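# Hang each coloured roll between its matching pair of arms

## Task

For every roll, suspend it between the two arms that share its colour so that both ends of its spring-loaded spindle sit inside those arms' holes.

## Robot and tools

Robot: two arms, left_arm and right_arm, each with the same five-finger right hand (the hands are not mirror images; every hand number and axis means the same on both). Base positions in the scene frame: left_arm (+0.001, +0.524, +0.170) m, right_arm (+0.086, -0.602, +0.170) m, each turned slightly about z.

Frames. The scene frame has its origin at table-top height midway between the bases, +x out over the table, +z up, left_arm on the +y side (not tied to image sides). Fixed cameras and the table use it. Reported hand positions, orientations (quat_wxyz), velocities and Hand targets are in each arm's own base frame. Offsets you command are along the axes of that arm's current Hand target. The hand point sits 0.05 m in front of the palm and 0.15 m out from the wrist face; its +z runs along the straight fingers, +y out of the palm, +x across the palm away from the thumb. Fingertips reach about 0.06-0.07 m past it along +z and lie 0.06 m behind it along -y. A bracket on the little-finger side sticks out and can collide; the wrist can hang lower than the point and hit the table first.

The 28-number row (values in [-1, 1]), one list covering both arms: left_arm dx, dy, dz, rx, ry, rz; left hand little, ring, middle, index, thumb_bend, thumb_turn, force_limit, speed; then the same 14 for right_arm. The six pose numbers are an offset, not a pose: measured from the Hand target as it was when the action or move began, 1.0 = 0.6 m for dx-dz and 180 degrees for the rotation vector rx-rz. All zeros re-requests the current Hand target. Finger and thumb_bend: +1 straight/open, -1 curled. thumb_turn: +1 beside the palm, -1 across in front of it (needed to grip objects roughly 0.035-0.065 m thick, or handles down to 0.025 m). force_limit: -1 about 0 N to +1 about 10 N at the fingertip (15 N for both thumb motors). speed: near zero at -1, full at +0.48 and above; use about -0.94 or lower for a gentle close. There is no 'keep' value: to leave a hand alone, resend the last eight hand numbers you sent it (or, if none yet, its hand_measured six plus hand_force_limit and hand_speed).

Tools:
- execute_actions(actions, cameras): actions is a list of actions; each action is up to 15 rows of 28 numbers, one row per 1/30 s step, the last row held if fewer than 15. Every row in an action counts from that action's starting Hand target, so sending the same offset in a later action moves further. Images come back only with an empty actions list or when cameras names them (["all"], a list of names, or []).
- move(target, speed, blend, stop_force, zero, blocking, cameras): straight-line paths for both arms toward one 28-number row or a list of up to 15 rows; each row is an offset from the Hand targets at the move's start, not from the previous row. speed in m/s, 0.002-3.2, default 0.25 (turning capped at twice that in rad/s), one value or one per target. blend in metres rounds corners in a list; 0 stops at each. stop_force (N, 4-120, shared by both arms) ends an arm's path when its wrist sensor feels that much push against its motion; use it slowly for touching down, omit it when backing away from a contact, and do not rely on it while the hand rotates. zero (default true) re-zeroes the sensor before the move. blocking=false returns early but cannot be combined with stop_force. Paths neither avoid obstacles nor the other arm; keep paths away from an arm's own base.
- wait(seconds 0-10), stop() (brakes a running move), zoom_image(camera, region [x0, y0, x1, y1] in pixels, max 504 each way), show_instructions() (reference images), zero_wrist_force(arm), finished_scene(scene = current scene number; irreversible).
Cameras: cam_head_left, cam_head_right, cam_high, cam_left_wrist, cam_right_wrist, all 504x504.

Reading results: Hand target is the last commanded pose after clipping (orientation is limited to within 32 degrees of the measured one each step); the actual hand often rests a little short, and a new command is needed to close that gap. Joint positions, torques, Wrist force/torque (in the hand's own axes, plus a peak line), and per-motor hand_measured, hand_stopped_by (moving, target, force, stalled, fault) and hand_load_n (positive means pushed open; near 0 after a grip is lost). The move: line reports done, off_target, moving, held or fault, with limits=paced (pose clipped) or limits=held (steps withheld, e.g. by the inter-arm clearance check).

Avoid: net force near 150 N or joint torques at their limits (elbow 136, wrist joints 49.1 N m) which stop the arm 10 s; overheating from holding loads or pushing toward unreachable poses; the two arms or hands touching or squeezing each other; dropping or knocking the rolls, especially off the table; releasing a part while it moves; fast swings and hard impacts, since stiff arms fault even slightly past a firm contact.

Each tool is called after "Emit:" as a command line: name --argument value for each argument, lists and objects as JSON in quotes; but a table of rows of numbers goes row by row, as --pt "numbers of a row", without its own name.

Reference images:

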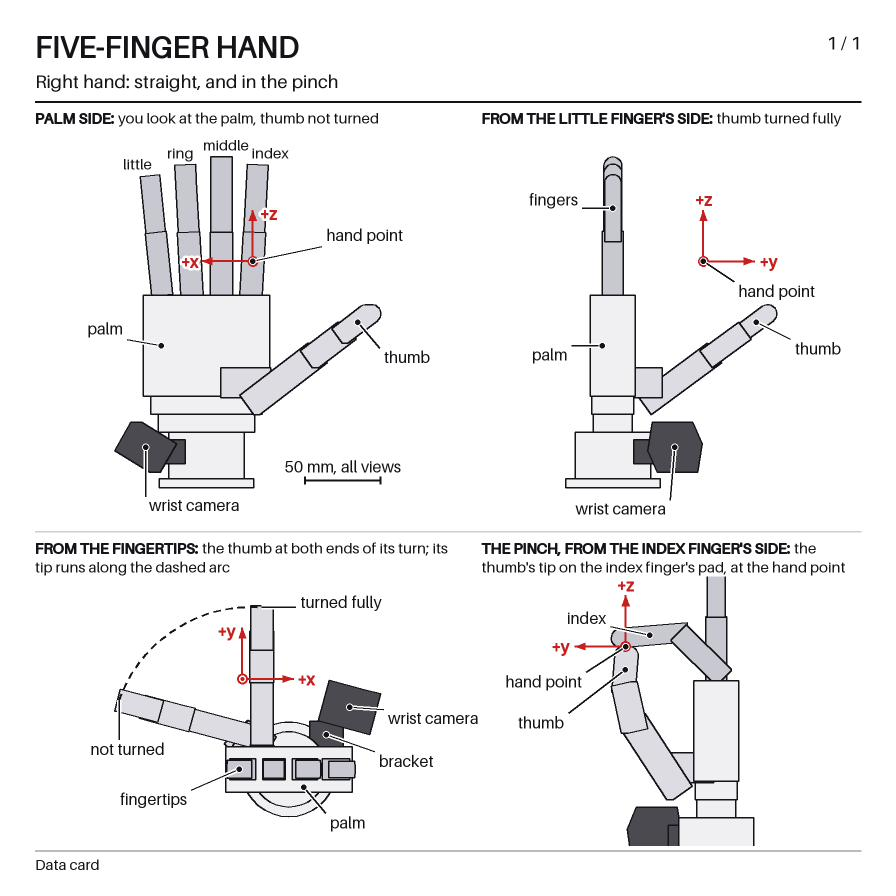

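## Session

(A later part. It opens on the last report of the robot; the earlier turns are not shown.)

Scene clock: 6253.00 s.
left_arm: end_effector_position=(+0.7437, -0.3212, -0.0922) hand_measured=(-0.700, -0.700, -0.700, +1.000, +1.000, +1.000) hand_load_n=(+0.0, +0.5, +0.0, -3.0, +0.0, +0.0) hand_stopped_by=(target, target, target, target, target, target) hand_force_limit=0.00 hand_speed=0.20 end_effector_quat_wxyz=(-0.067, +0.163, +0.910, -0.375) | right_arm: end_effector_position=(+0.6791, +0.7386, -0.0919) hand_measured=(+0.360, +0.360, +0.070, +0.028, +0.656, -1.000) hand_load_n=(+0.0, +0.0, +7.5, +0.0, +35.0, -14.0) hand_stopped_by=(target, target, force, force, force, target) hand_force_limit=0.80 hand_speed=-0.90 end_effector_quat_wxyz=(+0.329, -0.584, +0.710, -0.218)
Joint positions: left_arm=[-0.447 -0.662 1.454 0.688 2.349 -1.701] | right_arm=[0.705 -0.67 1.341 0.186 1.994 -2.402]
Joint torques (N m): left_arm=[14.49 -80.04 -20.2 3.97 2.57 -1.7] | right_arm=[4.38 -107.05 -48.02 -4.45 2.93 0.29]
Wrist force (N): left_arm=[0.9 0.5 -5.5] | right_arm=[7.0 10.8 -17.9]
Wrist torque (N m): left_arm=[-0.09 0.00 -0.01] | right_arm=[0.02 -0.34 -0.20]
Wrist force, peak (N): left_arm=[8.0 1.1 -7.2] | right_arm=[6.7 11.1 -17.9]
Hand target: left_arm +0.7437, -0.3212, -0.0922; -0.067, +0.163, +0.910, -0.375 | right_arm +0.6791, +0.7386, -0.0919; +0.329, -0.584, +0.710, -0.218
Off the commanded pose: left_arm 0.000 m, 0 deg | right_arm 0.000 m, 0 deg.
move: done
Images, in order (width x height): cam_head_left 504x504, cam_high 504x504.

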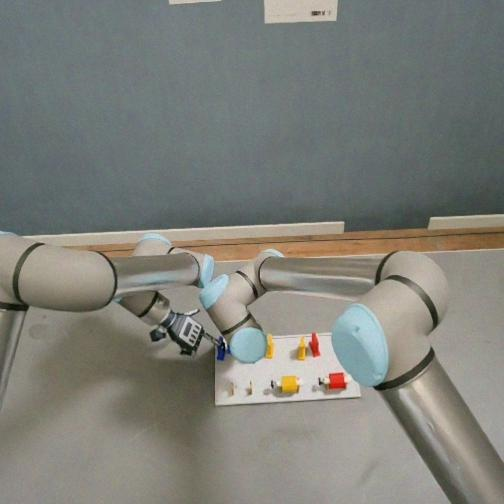

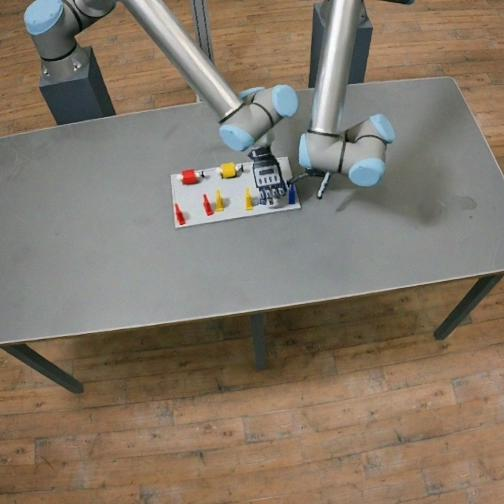

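Emit:
wait --seconds 0.1 --cameras '["cam_left_wrist", "cam_right_wrist"]'

Emit:
zoom_image --camera "cam_left_wrist" --region '[0, 100, 140, 240]'

Emit:
zoom_image --camera "cam_left_wrist" --region '[0, 0, 140, 60]'

Emit:
zoom_image --camera "cam_right_wrist" --region '[0, 150, 300, 450]'

Scene clock: 6336.47 s.
left_arm: end_effector_position=(+0.7437, -0.3212, -0.0922) hand_measured=(-0.700, -0.700, -0.700, +1.000, +1.000, +1.000) hand_load_n=(+0.0, +0.0, +0.0, -3.5, +0.0, +0.0) hand_stopped_by=(target, target, target, target, target, target) hand_force_limit=0.00 hand_speed=0.20 end_effector_quat_wxyz=(-0.067, +0.163, +0.910, -0.375) | right_arm: end_effector_position=(+0.6791, +0.7386, -0.0919) hand_measured=(+0.360, +0.360, +0.070, +0.028, +0.656, -1.000) hand_load_n=(+0.0, +0.0, +7.5, +0.0, +35.0, -13.5) hand_stopped_by=(target, target, force, force, force, target) hand_force_limit=0.80 hand_speed=-0.90 end_effector_quat_wxyz=(+0.329, -0.584, +0.710, -0.218)
Joint positions: left_arm=[-0.447 -0.662 1.454 0.688 2.349 -1.701] | right_arm=[0.705 -0.67 1.341 0.186 1.994 -2.402]
Joint torques (N m): left_arm=[9.35 -83.25 -19.15 2.32 1.96 -2.08] | right_arm=[-32.48 -118.96 -35.09 -4 0.23 -2.35]
Wrist force (N): left_arm=[1.1 0.5 -5.9] | right_arm=[5.9 10.3 -17.9]
Wrist torque (N m): left_arm=[-0.07 -0.01 0.00] | right_arm=[0.00 -0.25 -0.19]
Wrist force, peak (N): left_arm=[1.2 0.4 -6.3] | right_arm=[6.6 10.9 -18.2]
Hand target: left_arm +0.7437, -0.3212, -0.0922; -0.067, +0.163, +0.910, -0.375 | right_arm +0.6791, +0.7386, -0.0919; +0.329, -0.584, +0.710, -0.218
Off the commanded pose: left_arm 0.000 m, 0 deg | right_arm 0.000 m, 0 deg.
wait: 0.10 s; at rest from the start
camera_calibration:
cam_left_wrist: T_world_to_cam=[[-0.00529185, 0.720149, -0.6938, 0.168634], [0.93673, 0.246415, 0.248629, -0.601709], [0.350012, -0.648587, -0.675889, -0.413922], [0, 0, 0, 1]] pos_world=[0.709409, -0.241636, -0.0131654]
cam_right_wrist: T_world_to_cam=[[-0.68692, -0.00757517, -0.726694, 0.407357], [-0.493702, 0.738644, 0.45898, -0.182663], [0.533291, 0.674053, -0.511129, -0.796005], [0, 0, 0, 1]] pos_world=[0.614143, 0.674559, -0.0269988]
Images, in order (width x height): cam_left_wrist 504x504, cam_right_wrist 504x504.

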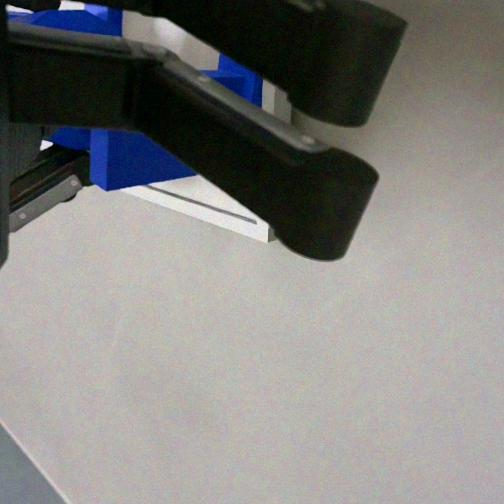

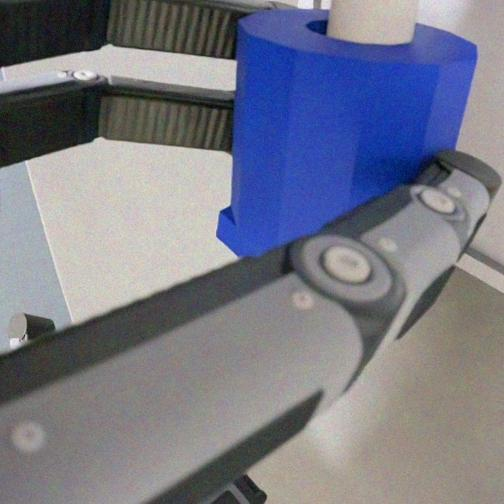

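Scaled by 3.600 from the camera's 504x504 image, which has a finer 720x720 frame.

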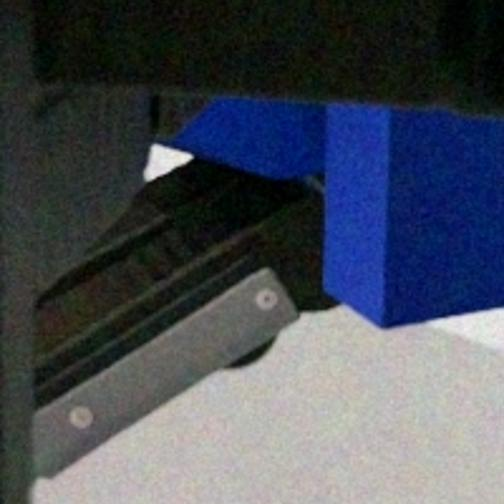

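Scaled by 3.600 from the camera's 504x504 image, which has a finer 720x720 frame.

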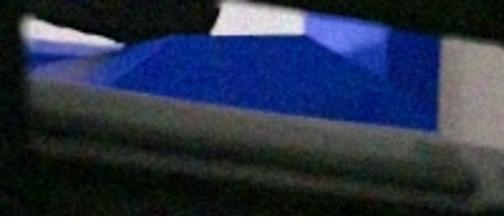

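Scaled by 1.680 from the camera's 504x504 image, which has a finer 720x720 frame.

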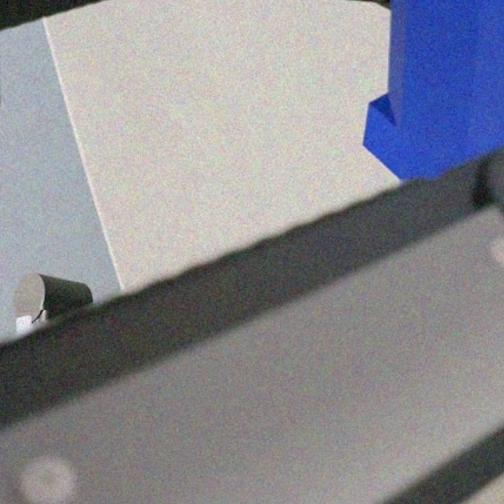

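Emit:
move --pt "-0.00013 -0.0007 0.0007 0 0 0 -0.7 -0.7 -0.7 1 1 1 0 0.2 0.005 0.00176 -0.00178 0 0 0 0.36 0.36 -0.3 -0.3 0 -1 0.8 -0.9" --speed 0.015 --cameras '["cam_high", "cam_head_left"]'

Emit:
zoom_image --camera "cam_high" --region '[280, 172, 300, 192]'

Emit:
zoom_image --camera "cam_head_left" --region '[213, 335, 233, 355]'

Scene clock: 6420.40 s.
left_arm: end_effector_position=(+0.7435, -0.3217, -0.0922) hand_measured=(-0.700, -0.700, -0.700, +1.000, +1.000, +1.000) hand_load_n=(+0.0, +0.0, +0.0, -5.0, +0.0, -0.5) hand_stopped_by=(target, target, target, target, target, target) hand_force_limit=0.00 hand_speed=0.20 end_effector_quat_wxyz=(-0.067, +0.163, +0.910, -0.375) | right_arm: end_effector_position=(+0.6773, +0.7358, -0.0925) hand_measured=(+0.360, +0.360, +0.070, +0.028, +0.656, -1.000) hand_load_n=(+0.0, +0.0, +13.0, +0.0, +24.0, +3.5) hand_stopped_by=(target, target, force, force, force, target) hand_force_limit=0.80 hand_speed=-0.90 end_effector_quat_wxyz=(+0.329, -0.584, +0.710, -0.218)
Joint positions: left_arm=[-0.448 -0.662 1.454 0.687 2.349 -1.703] | right_arm=[0.704 -0.674 1.351 0.18 1.993 -2.403]
Joint torques (N m): left_arm=[-27.68 -100.98 -18.69 -0.51 0.37 -2.03] | right_arm=[-22.05 -106.5 -37.09 0.76 -0.37 -3.16]
Wrist force (N): left_arm=[3.8 1.5 -13.1] | right_arm=[-1.2 4.4 -8.4]
Wrist torque (N m): left_arm=[0.24 0.14 0.28] | right_arm=[0.21 -0.20 0.24]
Wrist force, peak (N): left_arm=[4.2 1.6 -13.1] | right_arm=[6.2 10.7 -18.4]
Hand target: left_arm +0.7435, -0.3218, -0.0922; -0.067, +0.163, +0.910, -0.375 | right_arm +0.6773, +0.7358, -0.0925; +0.329, -0.584, +0.710, -0.218
Off the commanded pose: left_arm 0.000 m, 0 deg | right_arm 0.000 m, 0 deg.
move: done
Images, in order (width x height): cam_head_left 504x504, cam_high 504x504.

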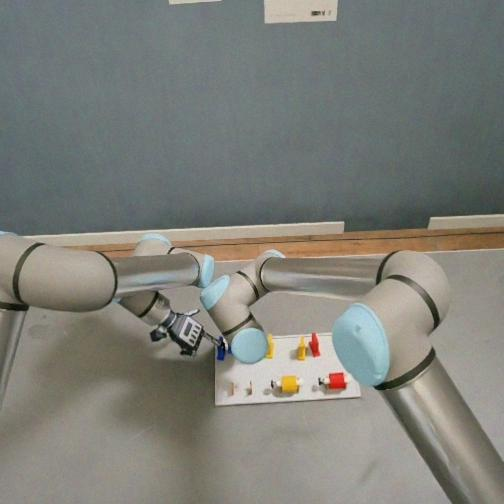

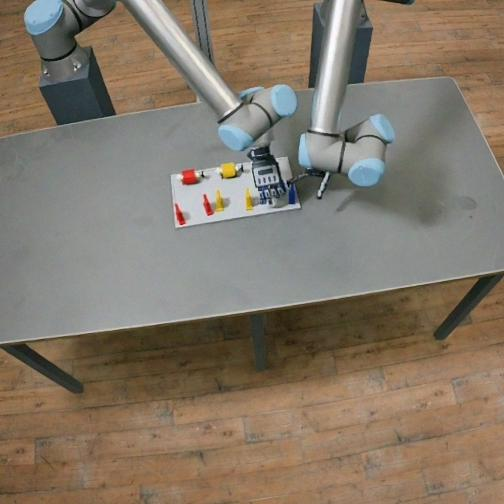

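Scaled by 25.200 from the camera's 504x504 image, which has a finer 720x720 frame.

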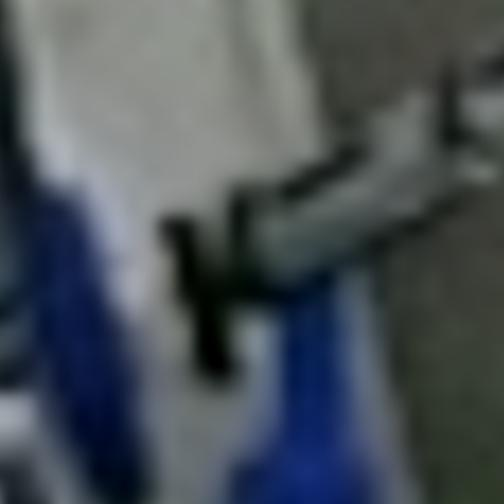

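Scaled by 25.200 from the camera's 504x504 image, which has a finer 720x720 frame.

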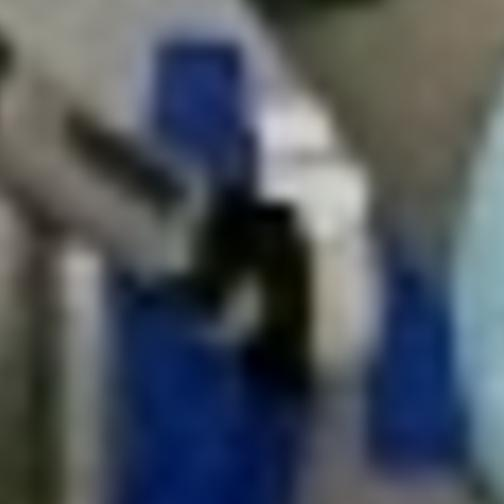

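Emit:
move --pt "-0.00644 0.00154 -0.00153 0 0 0 -0.7 -0.7 -0.7 1 1 1 0 0.2 0 0 0 0 0 0 0.36 0.36 -0.3 -0.3 0 -1 0.8 -0.9" --speed 0.015 --cameras '["cam_high", "cam_head_left"]'

Emit:
zoom_image --camera "cam_high" --region '[280, 172, 300, 192]'

Emit:
zoom_image --camera "cam_head_left" --region '[213, 335, 233, 355]'

Scene clock: 6428.23 s.
left_arm: end_effector_position=(+0.7477, -0.3219, -0.0921) hand_measured=(-0.700, -0.700, -0.700, +1.000, +1.000, +1.000) hand_load_n=(+0.0, +0.0, +0.0, -3.0, +0.0, +0.0) hand_stopped_by=(target, target, target, target, target, target) hand_force_limit=0.00 hand_speed=0.20 end_effector_quat_wxyz=(-0.067, +0.163, +0.910, -0.375) | right_arm: end_effector_position=(+0.6773, +0.7358, -0.0925) hand_measured=(+0.360, +0.360, +0.070, +0.028, +0.656, -1.000) hand_load_n=(+0.0, +0.0, +14.5, +0.0, +22.5, +2.5) hand_stopped_by=(target, target, force, force, force, target) hand_force_limit=0.80 hand_speed=-0.90 end_effector_quat_wxyz=(+0.329, -0.584, +0.710, -0.218)
Joint positions: left_arm=[-0.446 -0.657 1.443 0.695 2.349 -1.699] | right_arm=[0.704 -0.674 1.35 0.18 1.993 -2.403]
Joint torques (N m): left_arm=[14.19 -86.8 -22 2.79 3.27 1.44] | right_arm=[13.61 -95.83 -45.17 2.2 -0.09 3.11]
Wrist force (N): left_arm=[4.1 -0.3 -9.4] | right_arm=[0.7 2.7 -7.4]
Wrist torque (N m): left_arm=[0.13 0.13 0.17] | right_arm=[0.19 -0.19 0.19]
Wrist force, peak (N): left_arm=[7.6 2.5 -13.2] | right_arm=[-0.8 4.6 -8.7]
Hand target: left_arm +0.7476, -0.3219, -0.0922; -0.067, +0.163, +0.910, -0.375 | right_arm +0.6773, +0.7358, -0.0925; +0.329, -0.584, +0.710, -0.218
Off the commanded pose: left_arm 0.000 m, 0 deg | right_arm 0.000 m, 0 deg.
move: done
Images, in order (width x height): cam_head_left 504x504, cam_high 504x504.

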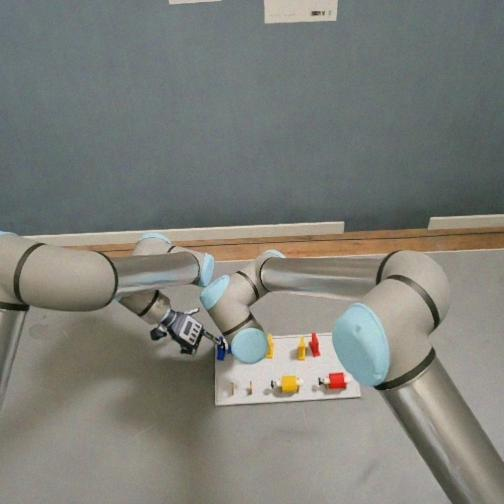

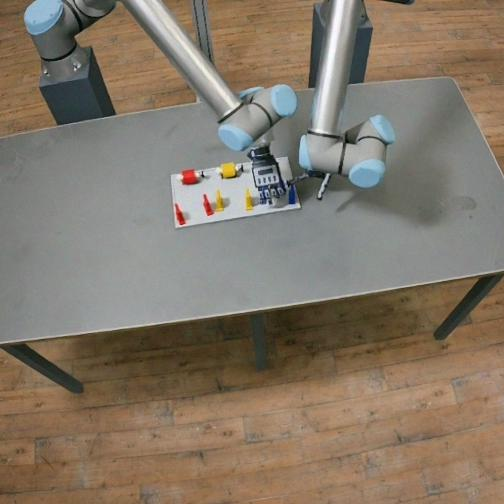

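Scaled by 25.200 from the camera's 504x504 image, which has a finer 720x720 frame.

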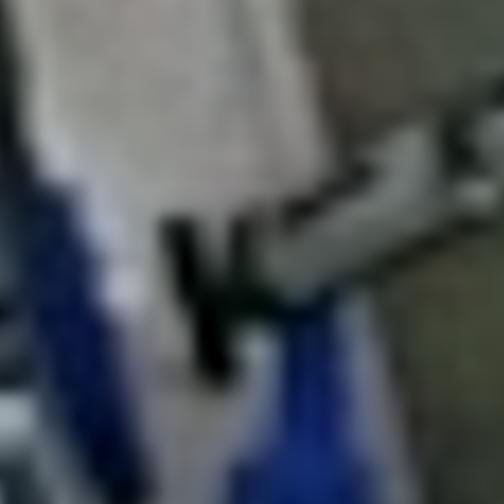

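Scaled by 25.200 from the camera's 504x504 image, which has a finer 720x720 frame.

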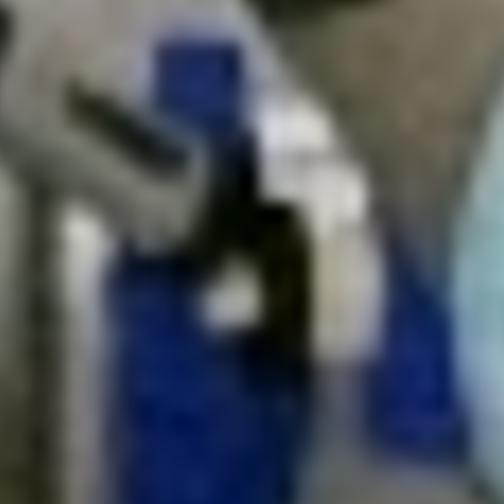

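Emit:
move --pt "0 0 0 0 0 0 -0.7 -0.7 -0.7 1 1 1 0 0.2 -0.00055 0.00327 0.00295 0 0.00976 -0.00989 0.36 0.36 -0.3 -0.3 0 -1 0.8 -0.9" --speed 0.015 --cameras '["cam_high", "cam_head_left"]'

Emit:
zoom_image --camera "cam_high" --region '[280, 172, 300, 192]'

Emit:
zoom_image --camera "cam_head_left" --region '[213, 335, 233, 355]'

Scene clock: 6450.77 s.
left_arm: end_effector_position=(+0.7476, -0.3219, -0.0922) hand_measured=(-0.700, -0.700, -0.700, +1.000, +1.000, +1.000) hand_load_n=(+0.0, +0.0, +0.0, -2.5, +0.0, -0.5) hand_stopped_by=(target, target, target, target, target, target) hand_force_limit=0.00 hand_speed=0.20 end_effector_quat_wxyz=(-0.067, +0.163, +0.910, -0.375) | right_arm: end_effector_position=(+0.6772, +0.7367, -0.0950) hand_measured=(+0.360, +0.360, +0.070, +0.028, +0.656, -1.000) hand_load_n=(+0.0, +0.0, +11.5, +0.0, +26.0, -1.0) hand_stopped_by=(target, target, force, force, force, target) hand_force_limit=0.80 hand_speed=-0.90 end_effector_quat_wxyz=(+0.314, -0.591, +0.706, -0.232)
Joint positions: left_arm=[-0.446 -0.657 1.444 0.695 2.349 -1.7] | right_arm=[0.713 -0.658 1.32 0.22 2.022 -2.417]
Joint torques (N m): left_arm=[17.22 -98.84 -18.28 -0.2 1.96 -2.17] | right_arm=[3.66 -106.53 -34.32 -0.88 2.58 -1.14]
Wrist force (N): left_arm=[3.8 -0.6 -9.4] | right_arm=[1.2 4.2 -12.1]
Wrist torque (N m): left_arm=[0.17 0.13 0.16] | right_arm=[0.13 -0.22 0.24]
Wrist force, peak (N): left_arm=[4.0 -0.7 -9.9] | right_arm=[1.3 4.4 -12.1]
Hand target: left_arm +0.7476, -0.3219, -0.0922; -0.067, +0.163, +0.910, -0.375 | right_arm +0.6772, +0.7367, -0.0950; +0.314, -0.591, +0.706, -0.232
Off the commanded pose: left_arm 0.000 m, 0 deg | right_arm 0.000 m, 0 deg.
move: done
Images, in order (width x height): cam_head_left 504x504, cam_high 504x504.

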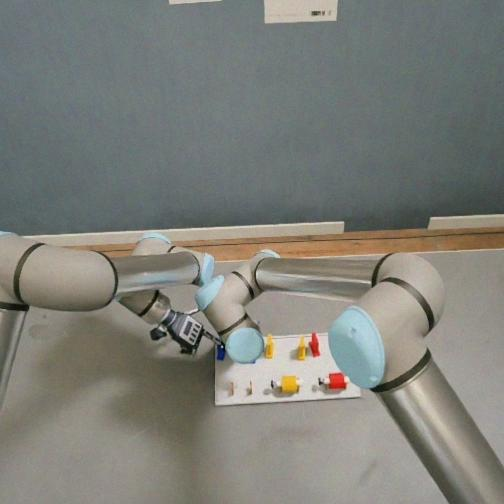

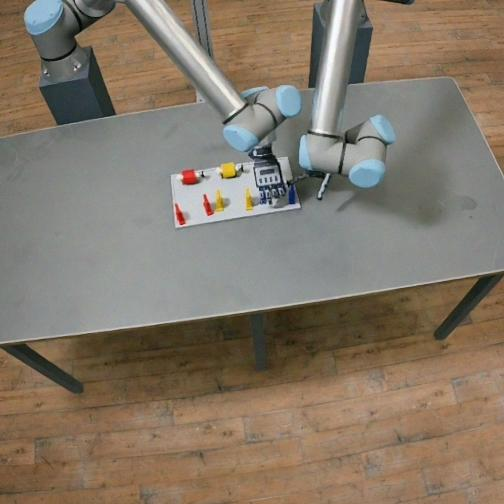

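Scaled by 25.200 from the camera's 504x504 image, which has a finer 720x720 frame.

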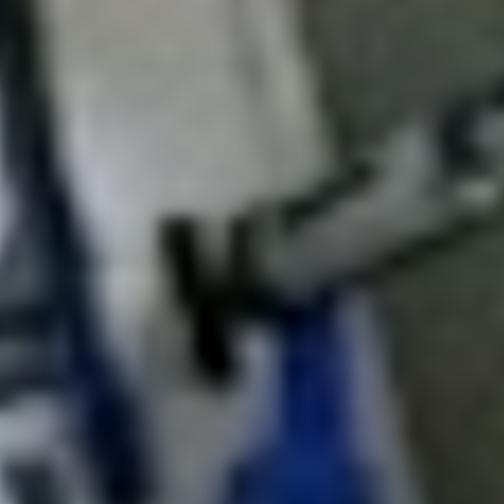

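Scaled by 25.200 from the camera's 504x504 image, which has a finer 720x720 frame.

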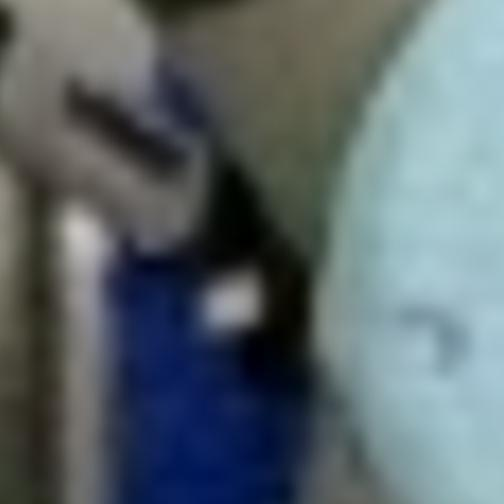

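Emit:
move --pt "-0.00021 -0.00117 0.00116 0 0 0 -0.7 -0.7 -0.7 1 1 1 0 0.2 0 0 0 0 0 0 0.36 0.36 -0.3 -0.3 0 -1 0.8 -0.9" --speed 0.01 --cameras '["cam_high", "cam_head_left"]'

Emit:
zoom_image --camera "cam_high" --region '[280, 172, 300, 192]'

Emit:
zoom_image --camera "cam_head_left" --region '[213, 335, 233, 355]'

Scene clock: 6500.63 s.
left_arm: end_effector_position=(+0.7474, -0.3228, -0.0922) hand_measured=(-0.700, -0.700, -0.700, +1.000, +1.000, +1.000) hand_load_n=(+0.0, +0.0, +0.0, -8.5, +0.0, +0.0) hand_stopped_by=(target, target, target, target, target, target) hand_force_limit=0.00 hand_speed=0.20 end_effector_quat_wxyz=(-0.067, +0.163, +0.910, -0.375) | right_arm: end_effector_position=(+0.6772, +0.7367, -0.0950) hand_measured=(+0.360, +0.360, +0.070, +0.028, +0.656, -1.000) hand_load_n=(+0.0, +0.0, +12.5, +0.0, +25.0, -0.5) hand_stopped_by=(target, target, force, force, force, target) hand_force_limit=0.80 hand_speed=-0.90 end_effector_quat_wxyz=(+0.314, -0.591, +0.706, -0.232)
Joint positions: left_arm=[-0.447 -0.658 1.444 0.693 2.349 -1.701] | right_arm=[0.713 -0.658 1.32 0.22 2.022 -2.417]
Joint torques (N m): left_arm=[-31.94 -101.25 -15.86 -0.78 -0.29 -2.09] | right_arm=[-25.59 -116.6 -28.54 -0.73 0.16 4.02]
Wrist force (N): left_arm=[5.1 3.5 -20.4] | right_arm=[1.7 4.7 -10.1]
Wrist torque (N m): left_arm=[0.60 0.12 0.35] | right_arm=[0.20 -0.29 0.28]
Wrist force, peak (N): left_arm=[5.2 3.2 -20.5] | right_arm=[0.5 4.7 -12.2]
Hand target: left_arm +0.7474, -0.3229, -0.0922; -0.067, +0.163, +0.910, -0.375 | right_arm +0.6772, +0.7367, -0.0950; +0.314, -0.591, +0.706, -0.232
Off the commanded pose: left_arm 0.000 m, 0 deg | right_arm 0.000 m, 0 deg.
move: done
Images, in order (width x height): cam_head_left 504x504, cam_high 504x504.

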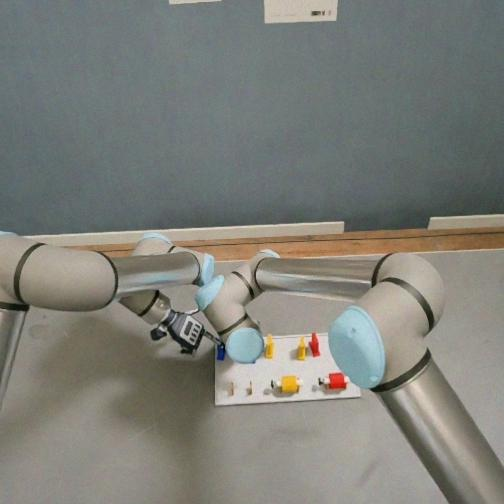

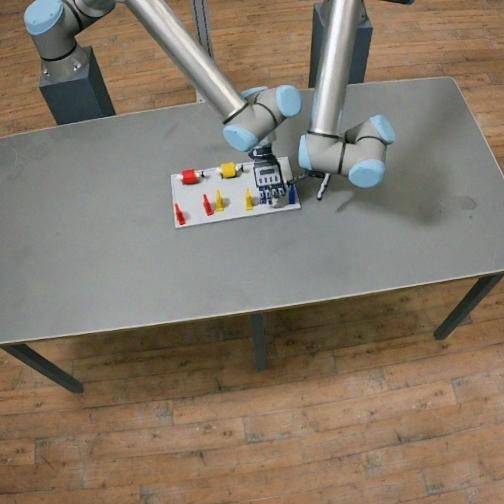

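Scaled by 25.200 from the camera's 504x504 image, which has a finer 720x720 frame.

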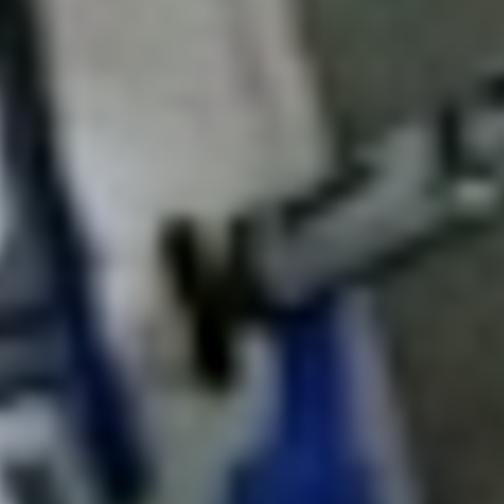

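Scaled by 25.200 from the camera's 504x504 image, which has a finer 720x720 frame.

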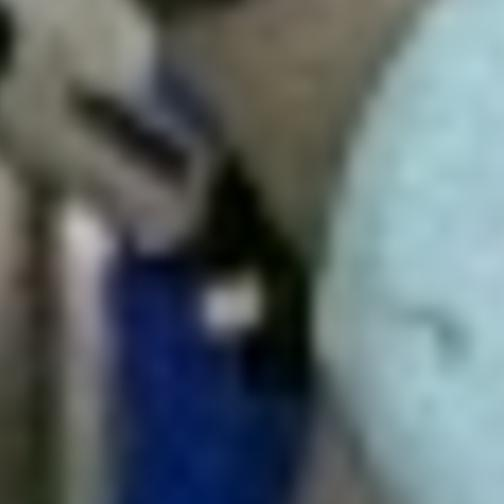

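Emit:
move --pt "0.00529 0.02932 -0.02911 0 0 0 -0.7 -0.7 -0.7 1 1 1 0 0.2 0 0 0 0 0 0 0.36 0.36 -0.3 -0.3 0 -1 0.8 -0.9" --speed 0.05 --cameras '["cam_high", "cam_head_left"]'

Emit:
zoom_image --camera "cam_high" --region '[275, 167, 300, 192]'

Emit:
zoom_image --camera "cam_head_left" --region '[213, 335, 233, 355]'

Scene clock: 6555.90 s.
left_arm: end_effector_position=(+0.7530, -0.2983, -0.0922) hand_measured=(-0.700, -0.700, -0.700, +1.000, +1.000, +1.000) hand_load_n=(+0.5, +0.0, +0.0, +0.0, +0.0, +0.0) hand_stopped_by=(target, target, target, target, target, target) hand_force_limit=0.00 hand_speed=0.20 end_effector_quat_wxyz=(-0.067, +0.163, +0.910, -0.375) end_effector_velocity=(+0.000, -0.002, +0.000) end_effector_angular_velocity=(+0.000, +0.002, +0.001) | right_arm: end_effector_position=(+0.6772, +0.7367, -0.0950) hand_measured=(+0.360, +0.360, +0.070, +0.028, +0.656, -1.000) hand_load_n=(+0.0, +0.0, +12.5, +0.0, +25.0, +0.0) hand_stopped_by=(target, target, force, force, force, target) hand_force_limit=0.80 hand_speed=-0.90 end_effector_quat_wxyz=(+0.314, -0.591, +0.706, -0.232)
Joint positions: left_arm=[-0.415 -0.652 1.441 0.722 2.351 -1.656] | right_arm=[0.713 -0.658 1.32 0.22 2.022 -2.417]
Joint velocities: left_arm=[-0.003 0 0 -0.002 0 -0.006] | right_arm=[within noise]
Joint torques (N m): left_arm=[-24.22 -90.93 -30.5 0.94 1.71 -3.28] | right_arm=[-13.3 -116.88 -28.43 -0.16 1.19 3.88]
Wrist force (N): left_arm=[-0.1 -2.2 0.7] | right_arm=[1.2 4.7 -10.1]
Wrist torque (N m): left_arm=[-0.35 0.04 0.00] | right_arm=[0.23 -0.21 0.25]
Wrist force, peak (N): left_arm=[5.1 3.7 -21.6] | right_arm=[1.7 5.0 -10.4]
Hand target: left_arm +0.7530, -0.2985, -0.0922; -0.067, +0.163, +0.910, -0.375 | right_arm +0.6772, +0.7367, -0.0950; +0.314, -0.591, +0.706, -0.232
Off the commanded pose: left_arm 0.000 m, 0 deg | right_arm 0.000 m, 0 deg.
move: done
Images, in order (width x height): cam_head_left 504x504, cam_high 504x504.

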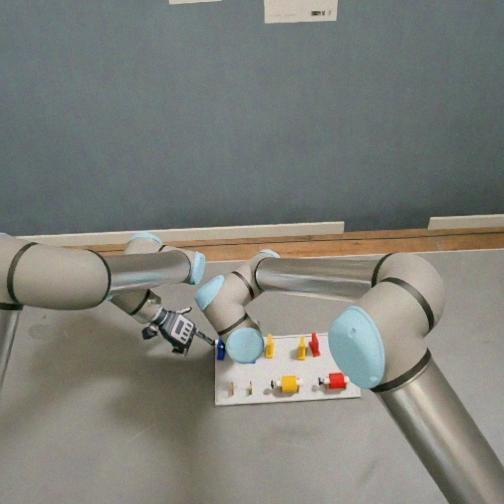

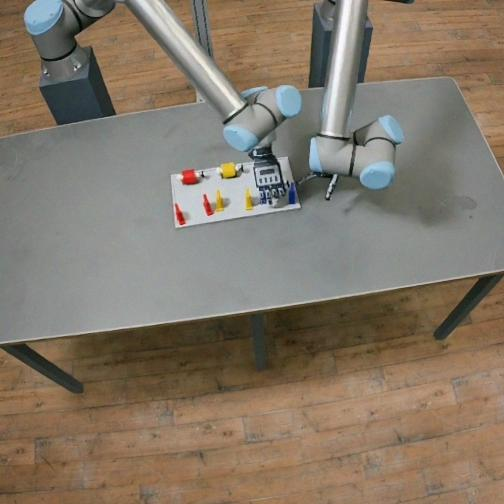

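Scaled by 20.160 from the camera's 504x504 image, which has a finer 720x720 frame.

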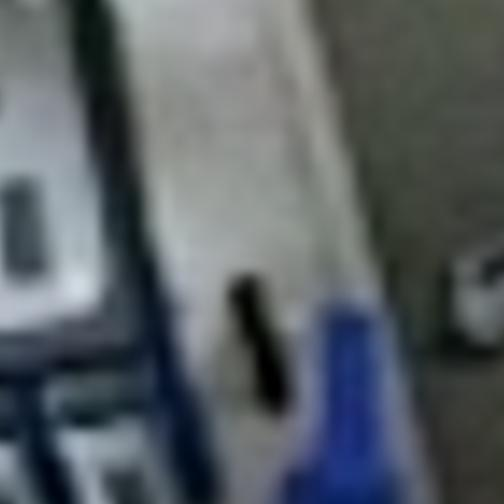

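Scaled by 25.200 from the camera's 504x504 image, which has a finer 720x720 frame.

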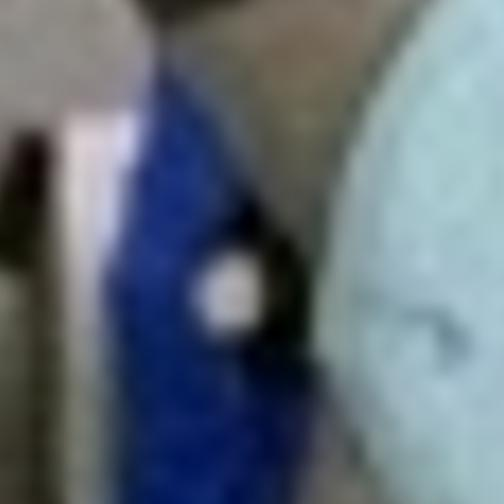

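Emit:
move --pt "0.0212 0.0821 -0.1519 0 0 0 -0.7 -0.7 -0.7 1 1 1 0 0.2 0.00233 0.00078 0.00667 0.00236 0.02145 -0.00226 0.36 0.36 -0.3 -0.3 0 -1 0.8 -0.9" --speed 0.06 --cameras '["cam_high", "cam_head_left"]'

Emit:
zoom_image --camera "cam_high" --region '[275, 167, 300, 192]'

Emit:
zoom_image --camera "cam_head_left" --region '[213, 335, 233, 355]'

Scene clock: 6573.90 s.
left_arm: end_effector_position=(+0.7756, -0.2009, -0.0621) hand_measured=(-0.700, -0.700, -0.700, +1.000, +1.000, +1.000) hand_load_n=(+0.0, +0.0, +0.0, +0.0, +0.0, +0.0) hand_stopped_by=(target, target, target, target, target, target) hand_force_limit=0.00 hand_speed=0.20 end_effector_quat_wxyz=(-0.067, +0.163, +0.910, -0.375) | right_arm: end_effector_position=(+0.6797, +0.7357, -0.0984) hand_measured=(+0.360, +0.360, +0.070, +0.028, +0.656, -1.000) hand_load_n=(+0.0, +0.0, +11.5, +0.0, +40.5, -6.5) hand_stopped_by=(target, target, force, force, force, target) hand_force_limit=0.80 hand_speed=-0.90 end_effector_quat_wxyz=(+0.292, -0.584, +0.713, -0.255)
Joint positions: left_arm=[-0.287 -0.658 1.417 0.879 2.351 -1.476] | right_arm=[0.727 -0.627 1.268 0.293 2.085 -2.391]
Joint torques (N m): left_arm=[-15.51 -87.79 -20.71 0.29 -0.18 -1.95] | right_arm=[-6.85 -117.74 -32.78 -4.7 1.29 0.98]
Wrist force (N): left_arm=[0.1 -1.9 0.4] | right_arm=[3.6 11.5 -17.9]
Wrist torque (N m): left_arm=[-0.31 -0.02 0.05] | right_arm=[0.12 -0.18 -0.11]
Wrist force, peak (N): left_arm=[0.3 -2.7 0.4] | right_arm=[3.3 11.6 -17.9]
Hand target: left_arm +0.7755, -0.2011, -0.0622; -0.067, +0.163, +0.910, -0.375 | right_arm +0.6796, +0.7356, -0.0984; +0.292, -0.584, +0.713, -0.255
Off the commanded pose: left_arm 0.000 m, 0 deg | right_arm 0.000 m, 0 deg.
move: done
Images, in order (width x height): cam_head_left 504x504, cam_high 504x504.

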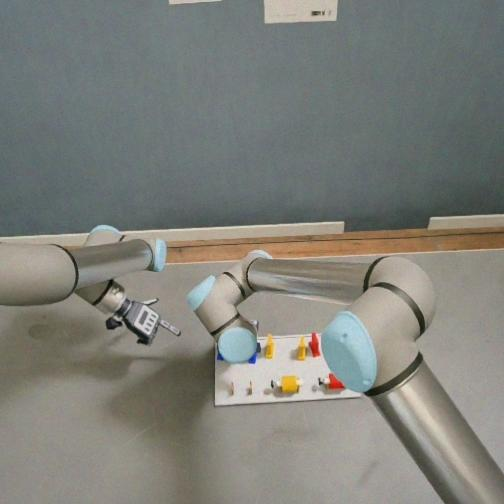

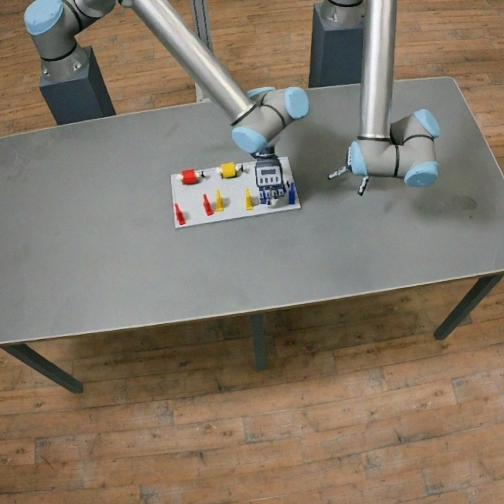

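Scaled by 20.160 from the camera's 504x504 image, which has a finer 720x720 frame.

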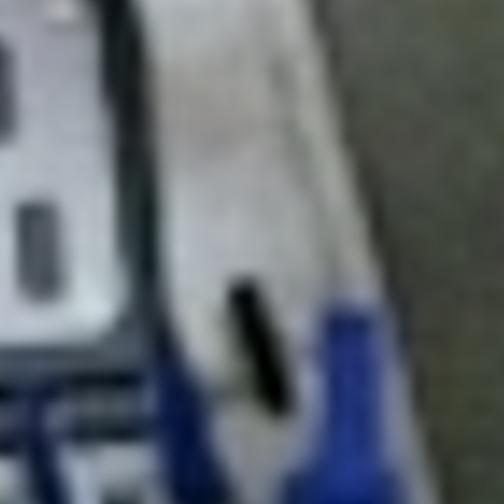

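Scaled by 25.200 from the camera's 504x504 image, which has a finer 720x720 frame.

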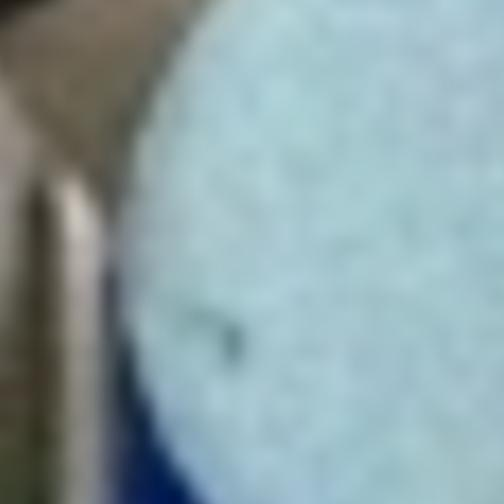

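Emit:
move --pt "0 0 0 0 0 0 -0.7 -0.7 -0.7 1 1 1 0 0.2 0.00667 0 0 0 0 0 0.36 0.36 -0.3 -0.3 0 -1 0.8 -0.9" --speed 0.02 --cameras '["cam_high", "cam_right_wrist"]'

Emit:
zoom_image --camera "cam_high" --region '[275, 167, 300, 192]'

Scene clock: 6602.23 s.
left_arm: end_effector_position=(+0.7755, -0.2011, -0.0622) hand_measured=(-0.700, -0.700, -0.700, +1.000, +1.000, +1.000) hand_load_n=(+0.0, +0.0, +0.0, +0.0, +0.0, +0.0) hand_stopped_by=(target, target, target, target, target, target) hand_force_limit=0.00 hand_speed=0.20 end_effector_quat_wxyz=(-0.067, +0.163, +0.910, -0.375) | right_arm: end_effector_position=(+0.6791, +0.7316, -0.0989) hand_measured=(+0.360, +0.360, +0.070, +0.028, +0.656, -1.000) hand_load_n=(+0.0, +0.0, +9.5, +0.0, +31.5, +1.0) hand_stopped_by=(target, target, force, force, force, target) hand_force_limit=0.80 hand_speed=-0.90 end_effector_quat_wxyz=(+0.292, -0.584, +0.713, -0.255)
Joint positions: left_arm=[-0.287 -0.658 1.417 0.878 2.351 -1.476] | right_arm=[0.724 -0.632 1.278 0.285 2.083 -2.393]
Joint torques (N m): left_arm=[-17.51 -77.82 -16.44 1.14 1.13 -2.84] | right_arm=[-23.87 -111.83 -43.21 0 1.8 -2.21]
Wrist force (N): left_arm=[0.2 -2.2 0.3] | right_arm=[-1.5 10.9 -11.1]
Wrist torque (N m): left_arm=[-0.36 -0.03 0.06] | right_arm=[0.28 -0.14 0.36]
Wrist force, peak (N): left_arm=[0.5 -2.6 0.4] | right_arm=[3.7 10.8 -18.4]
Hand target: left_arm +0.7755, -0.2011, -0.0622; -0.067, +0.163, +0.910, -0.375 | right_arm +0.6790, +0.7317, -0.0988; +0.292, -0.584, +0.713, -0.255
Off the commanded pose: left_arm 0.000 m, 0 deg | right_arm 0.000 m, 0 deg.
move: done
camera_calibration:
cam_right_wrist: T_world_to_cam=[[-0.696, -0.046651, -0.716524, 0.438076], [-0.455687, 0.799885, 0.390556, -0.25171], [0.554917, 0.598337, -0.577979, -0.760742], [0, 0, 0, 1]] pos_world=[0.612349, 0.676956, -0.0274936]
Images, in order (width x height): cam_high 504x504, cam_right_wrist 504x504.

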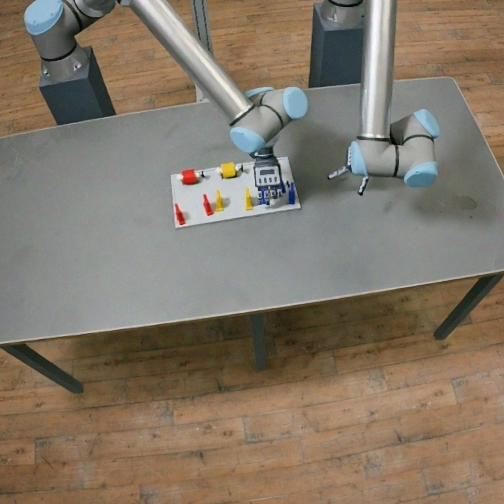

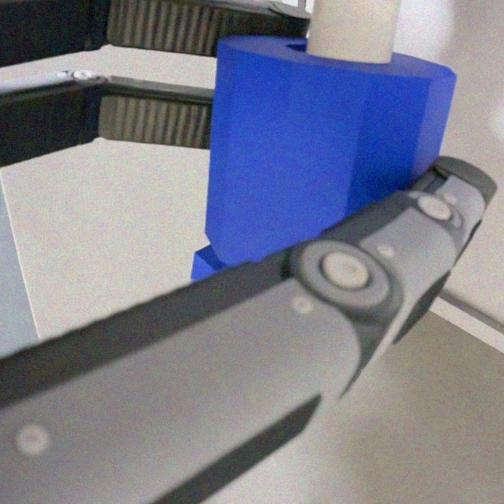

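Scaled by 20.160 from the camera's 504x504 image, which has a finer 720x720 frame.

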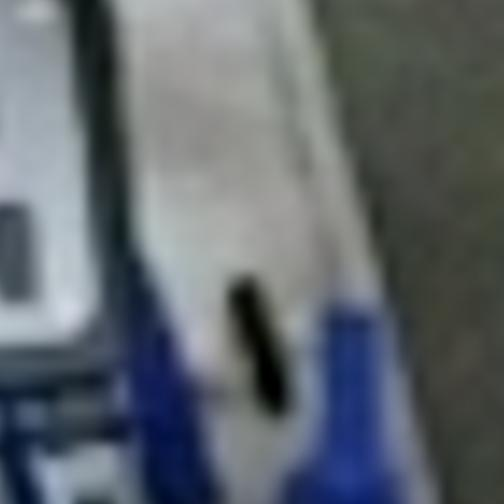

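Emit:
move --pt "0 0 0 0 0 0 -0.7 -0.7 -0.7 1 1 1 0 0.2 0 0.0025 -0.0033 0 0 0 0.36 0.36 -0.3 -0.3 0 -1 0.8 -0.9" --speed 0.02

Emit:
execute_actions --actions '[[[0,0,0,0,0,0,-0.7,-0.7,-0.7,1,1,1,0,0.2,0,0,0,0,0,0,0.36,0.36,0.36,0.36,0.95,-1,0.8,-0.9]]]'

Emit:
wait --seconds 4.5 --cameras '["cam_high"]'

Emit:
zoom_image --camera "cam_high" --region '[255, 167, 305, 217]'

Scene clock: 6610.20 s.
left_arm: end_effector_position=(+0.7755, -0.2011, -0.0622) hand_measured=(-0.700, -0.700, -0.700, +1.000, +1.000, +1.000) hand_load_n=(+0.0, +0.0, +0.0, +0.0, +0.0, -0.5) hand_stopped_by=(target, target, target, target, target, target) hand_force_limit=0.00 hand_speed=0.20 end_effector_quat_wxyz=(-0.067, +0.163, +0.910, -0.375) | right_arm: end_effector_position=(+0.6766, +0.7320, -0.0985) hand_measured=(+0.360, +0.360, +0.070, +0.028, +0.656, -1.000) hand_load_n=(+0.0, +0.0, +11.0, +6.0, +17.5, +2.5) hand_stopped_by=(target, target, force, force, force, target) hand_force_limit=0.80 hand_speed=-0.90 end_effector_quat_wxyz=(+0.292, -0.584, +0.713, -0.255)
Joint positions: left_arm=[-0.287 -0.658 1.417 0.878 2.351 -1.476] | right_arm=[0.726 -0.634 1.282 0.285 2.085 -2.391]
Joint torques (N m): left_arm=[-15.97 -81.04 -16.64 1.61 0.91 -2.1] | right_arm=[15.89 -117.97 -29.46 1.18 3.91 3.33]
Wrist force (N): left_arm=[0.4 -2.2 0.2] | right_arm=[1.0 1.8 1.0]
Wrist torque (N m): left_arm=[-0.34 -0.06 0.08] | right_arm=[0.44 -0.18 0.02]
Wrist force, peak (N): left_arm=[0.3 -2.7 -0.1] | right_arm=[-0.4 12.6 -10.4]
Hand target: left_arm +0.7755, -0.2011, -0.0622; -0.067, +0.163, +0.910, -0.375 | right_arm +0.6766, +0.7320, -0.0985; +0.292, -0.584, +0.713, -0.255
Off the commanded pose: left_arm 0.000 m, 0 deg | right_arm 0.000 m, 0 deg.
move: done

Scene clock: 6612.53 s.
left_arm: end_effector_position=(+0.7755, -0.2011, -0.0622) hand_measured=(-0.700, -0.700, -0.700, +1.000, +1.000, +1.000) hand_load_n=(+0.0, +0.0, +0.0, +0.0, +0.0, +0.0) hand_stopped_by=(target, target, target, target, target, target) hand_force_limit=0.00 hand_speed=0.20 end_effector_quat_wxyz=(-0.067, +0.163, +0.910, -0.375) | right_arm: end_effector_position=(+0.6766, +0.7320, -0.0985) hand_measured=(+0.360, +0.360, +0.360, +0.360, +0.950, -1.000) hand_load_n=(+0.0, +0.0, +0.0, +0.0, +0.0, +0.0) hand_stopped_by=(target, target, target, target, target, target) hand_force_limit=0.80 hand_speed=-0.90 end_effector_quat_wxyz=(+0.292, -0.584, +0.713, -0.255)
Joint positions: left_arm=[-0.287 -0.658 1.417 0.878 2.351 -1.476] | right_arm=[0.726 -0.634 1.282 0.285 2.085 -2.391]
Joint torques (N m): left_arm=[-17.32 -85.37 -17.41 1.64 0.61 -2.64] | right_arm=[-11.72 -106.42 -43.79 3.19 0.98 -2.64]
Wrist force (N): left_arm=[0.1 -1.8 0.4] | right_arm=[0.6 -0.1 -0.5]
Wrist torque (N m): left_arm=[-0.30 -0.02 0.07] | right_arm=[0.35 -0.14 0.00]
Wrist force, peak (N): left_arm=[0.1 -2.6 0.1] | right_arm=[0.6 4.5 -3.6]
Hand target: left_arm +0.7755, -0.2011, -0.0622; -0.067, +0.163, +0.910, -0.375 | right_arm +0.6766, +0.7320, -0.0985; +0.292, -0.584, +0.713, -0.255
Off the commanded pose: left_arm 0.000 m, 0 deg | right_arm 0.000 m, 0 deg.
Step readings (end_effector_position of left_arm | right_arm):
0: (+0.7755, -0.2011, -0.0622) | (+0.6766, +0.7320, -0.0985)
1: (+0.7755, -0.2011, -0.0622) | (+0.6766, +0.7320, -0.0985)
2: (+0.7755, -0.2011, -0.0622) | (+0.6766, +0.7320, -0.0985)
4: (+0.7755, -0.2011, -0.0622) | (+0.6766, +0.7320, -0.0985)
8: (+0.7755, -0.2011, -0.0622) | (+0.6766, +0.7320, -0.0985)
15: (+0.7755, -0.2011, -0.0622) | (+0.6766, +0.7320, -0.0985)

Scene clock: 6617.03 s.
left_arm: end_effector_position=(+0.7755, -0.2011, -0.0622) hand_measured=(-0.700, -0.700, -0.700, +1.000, +1.000, +1.000) hand_load_n=(+0.0, +0.0, +0.0, +0.0, +0.0, +0.0) hand_stopped_by=(target, target, target, target, target, target) hand_force_limit=0.00 hand_speed=0.20 end_effector_quat_wxyz=(-0.067, +0.163, +0.910, -0.375) | right_arm: end_effector_position=(+0.6766, +0.7320, -0.0985) hand_measured=(+0.360, +0.360, +0.360, +0.360, +0.950, -1.000) hand_load_n=(+0.0, +0.0, +0.0, +0.0, +0.0, +0.0) hand_stopped_by=(target, target, target, target, target, target) hand_force_limit=0.80 hand_speed=-0.90 end_effector_quat_wxyz=(+0.292, -0.584, +0.713, -0.255)
Joint positions: left_arm=[-0.287 -0.658 1.417 0.878 2.351 -1.476] | right_arm=[0.726 -0.634 1.282 0.285 2.085 -2.391]
Joint torques (N m): left_arm=[-18.05 -90.3 -17.43 1.52 0.04 -2.1] | right_arm=[-20.16 -105.2 -42.33 3.2 0.75 -2.82]
Wrist force (N): left_arm=[0.2 -1.7 0.2] | right_arm=[1.0 -0.1 -0.9]
Wrist torque (N m): left_arm=[-0.28 -0.03 0.08] | right_arm=[0.38 -0.19 0.03]
Wrist force, peak (N): left_arm=[-0.1 -2.6 0.5] | right_arm=[1.1 0.1 -0.9]
Hand target: left_arm +0.7755, -0.2011, -0.0622; -0.067, +0.163, +0.910, -0.375 | right_arm +0.6766, +0.7320, -0.0985; +0.292, -0.584, +0.713, -0.255
Off the commanded pose: left_arm 0.000 m, 0 deg | right_arm 0.000 m, 0 deg.
wait: 4.50 s; at rest by 0.17 s
Images, in order (width x height): cam_high 504x504.

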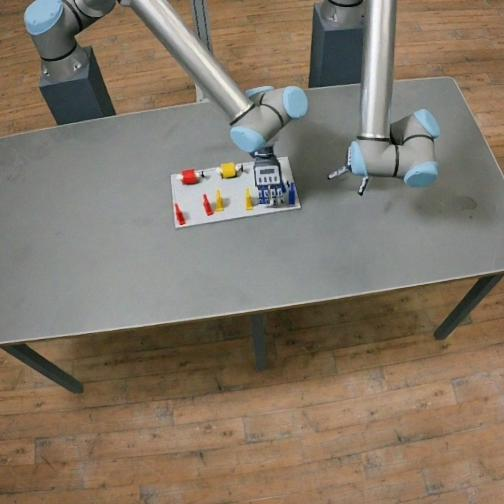

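Scaled by 10.080 from the camera's 504x504 image, which has a finer 720x720 frame.

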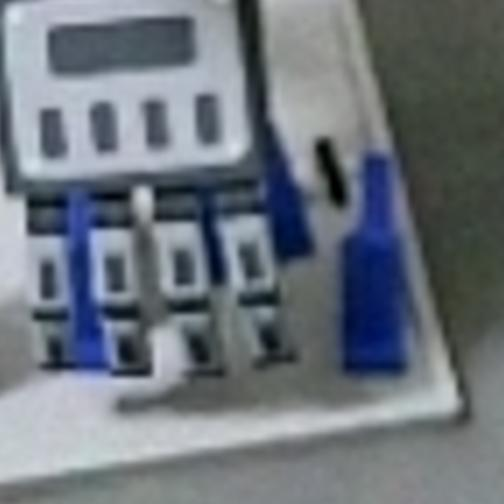

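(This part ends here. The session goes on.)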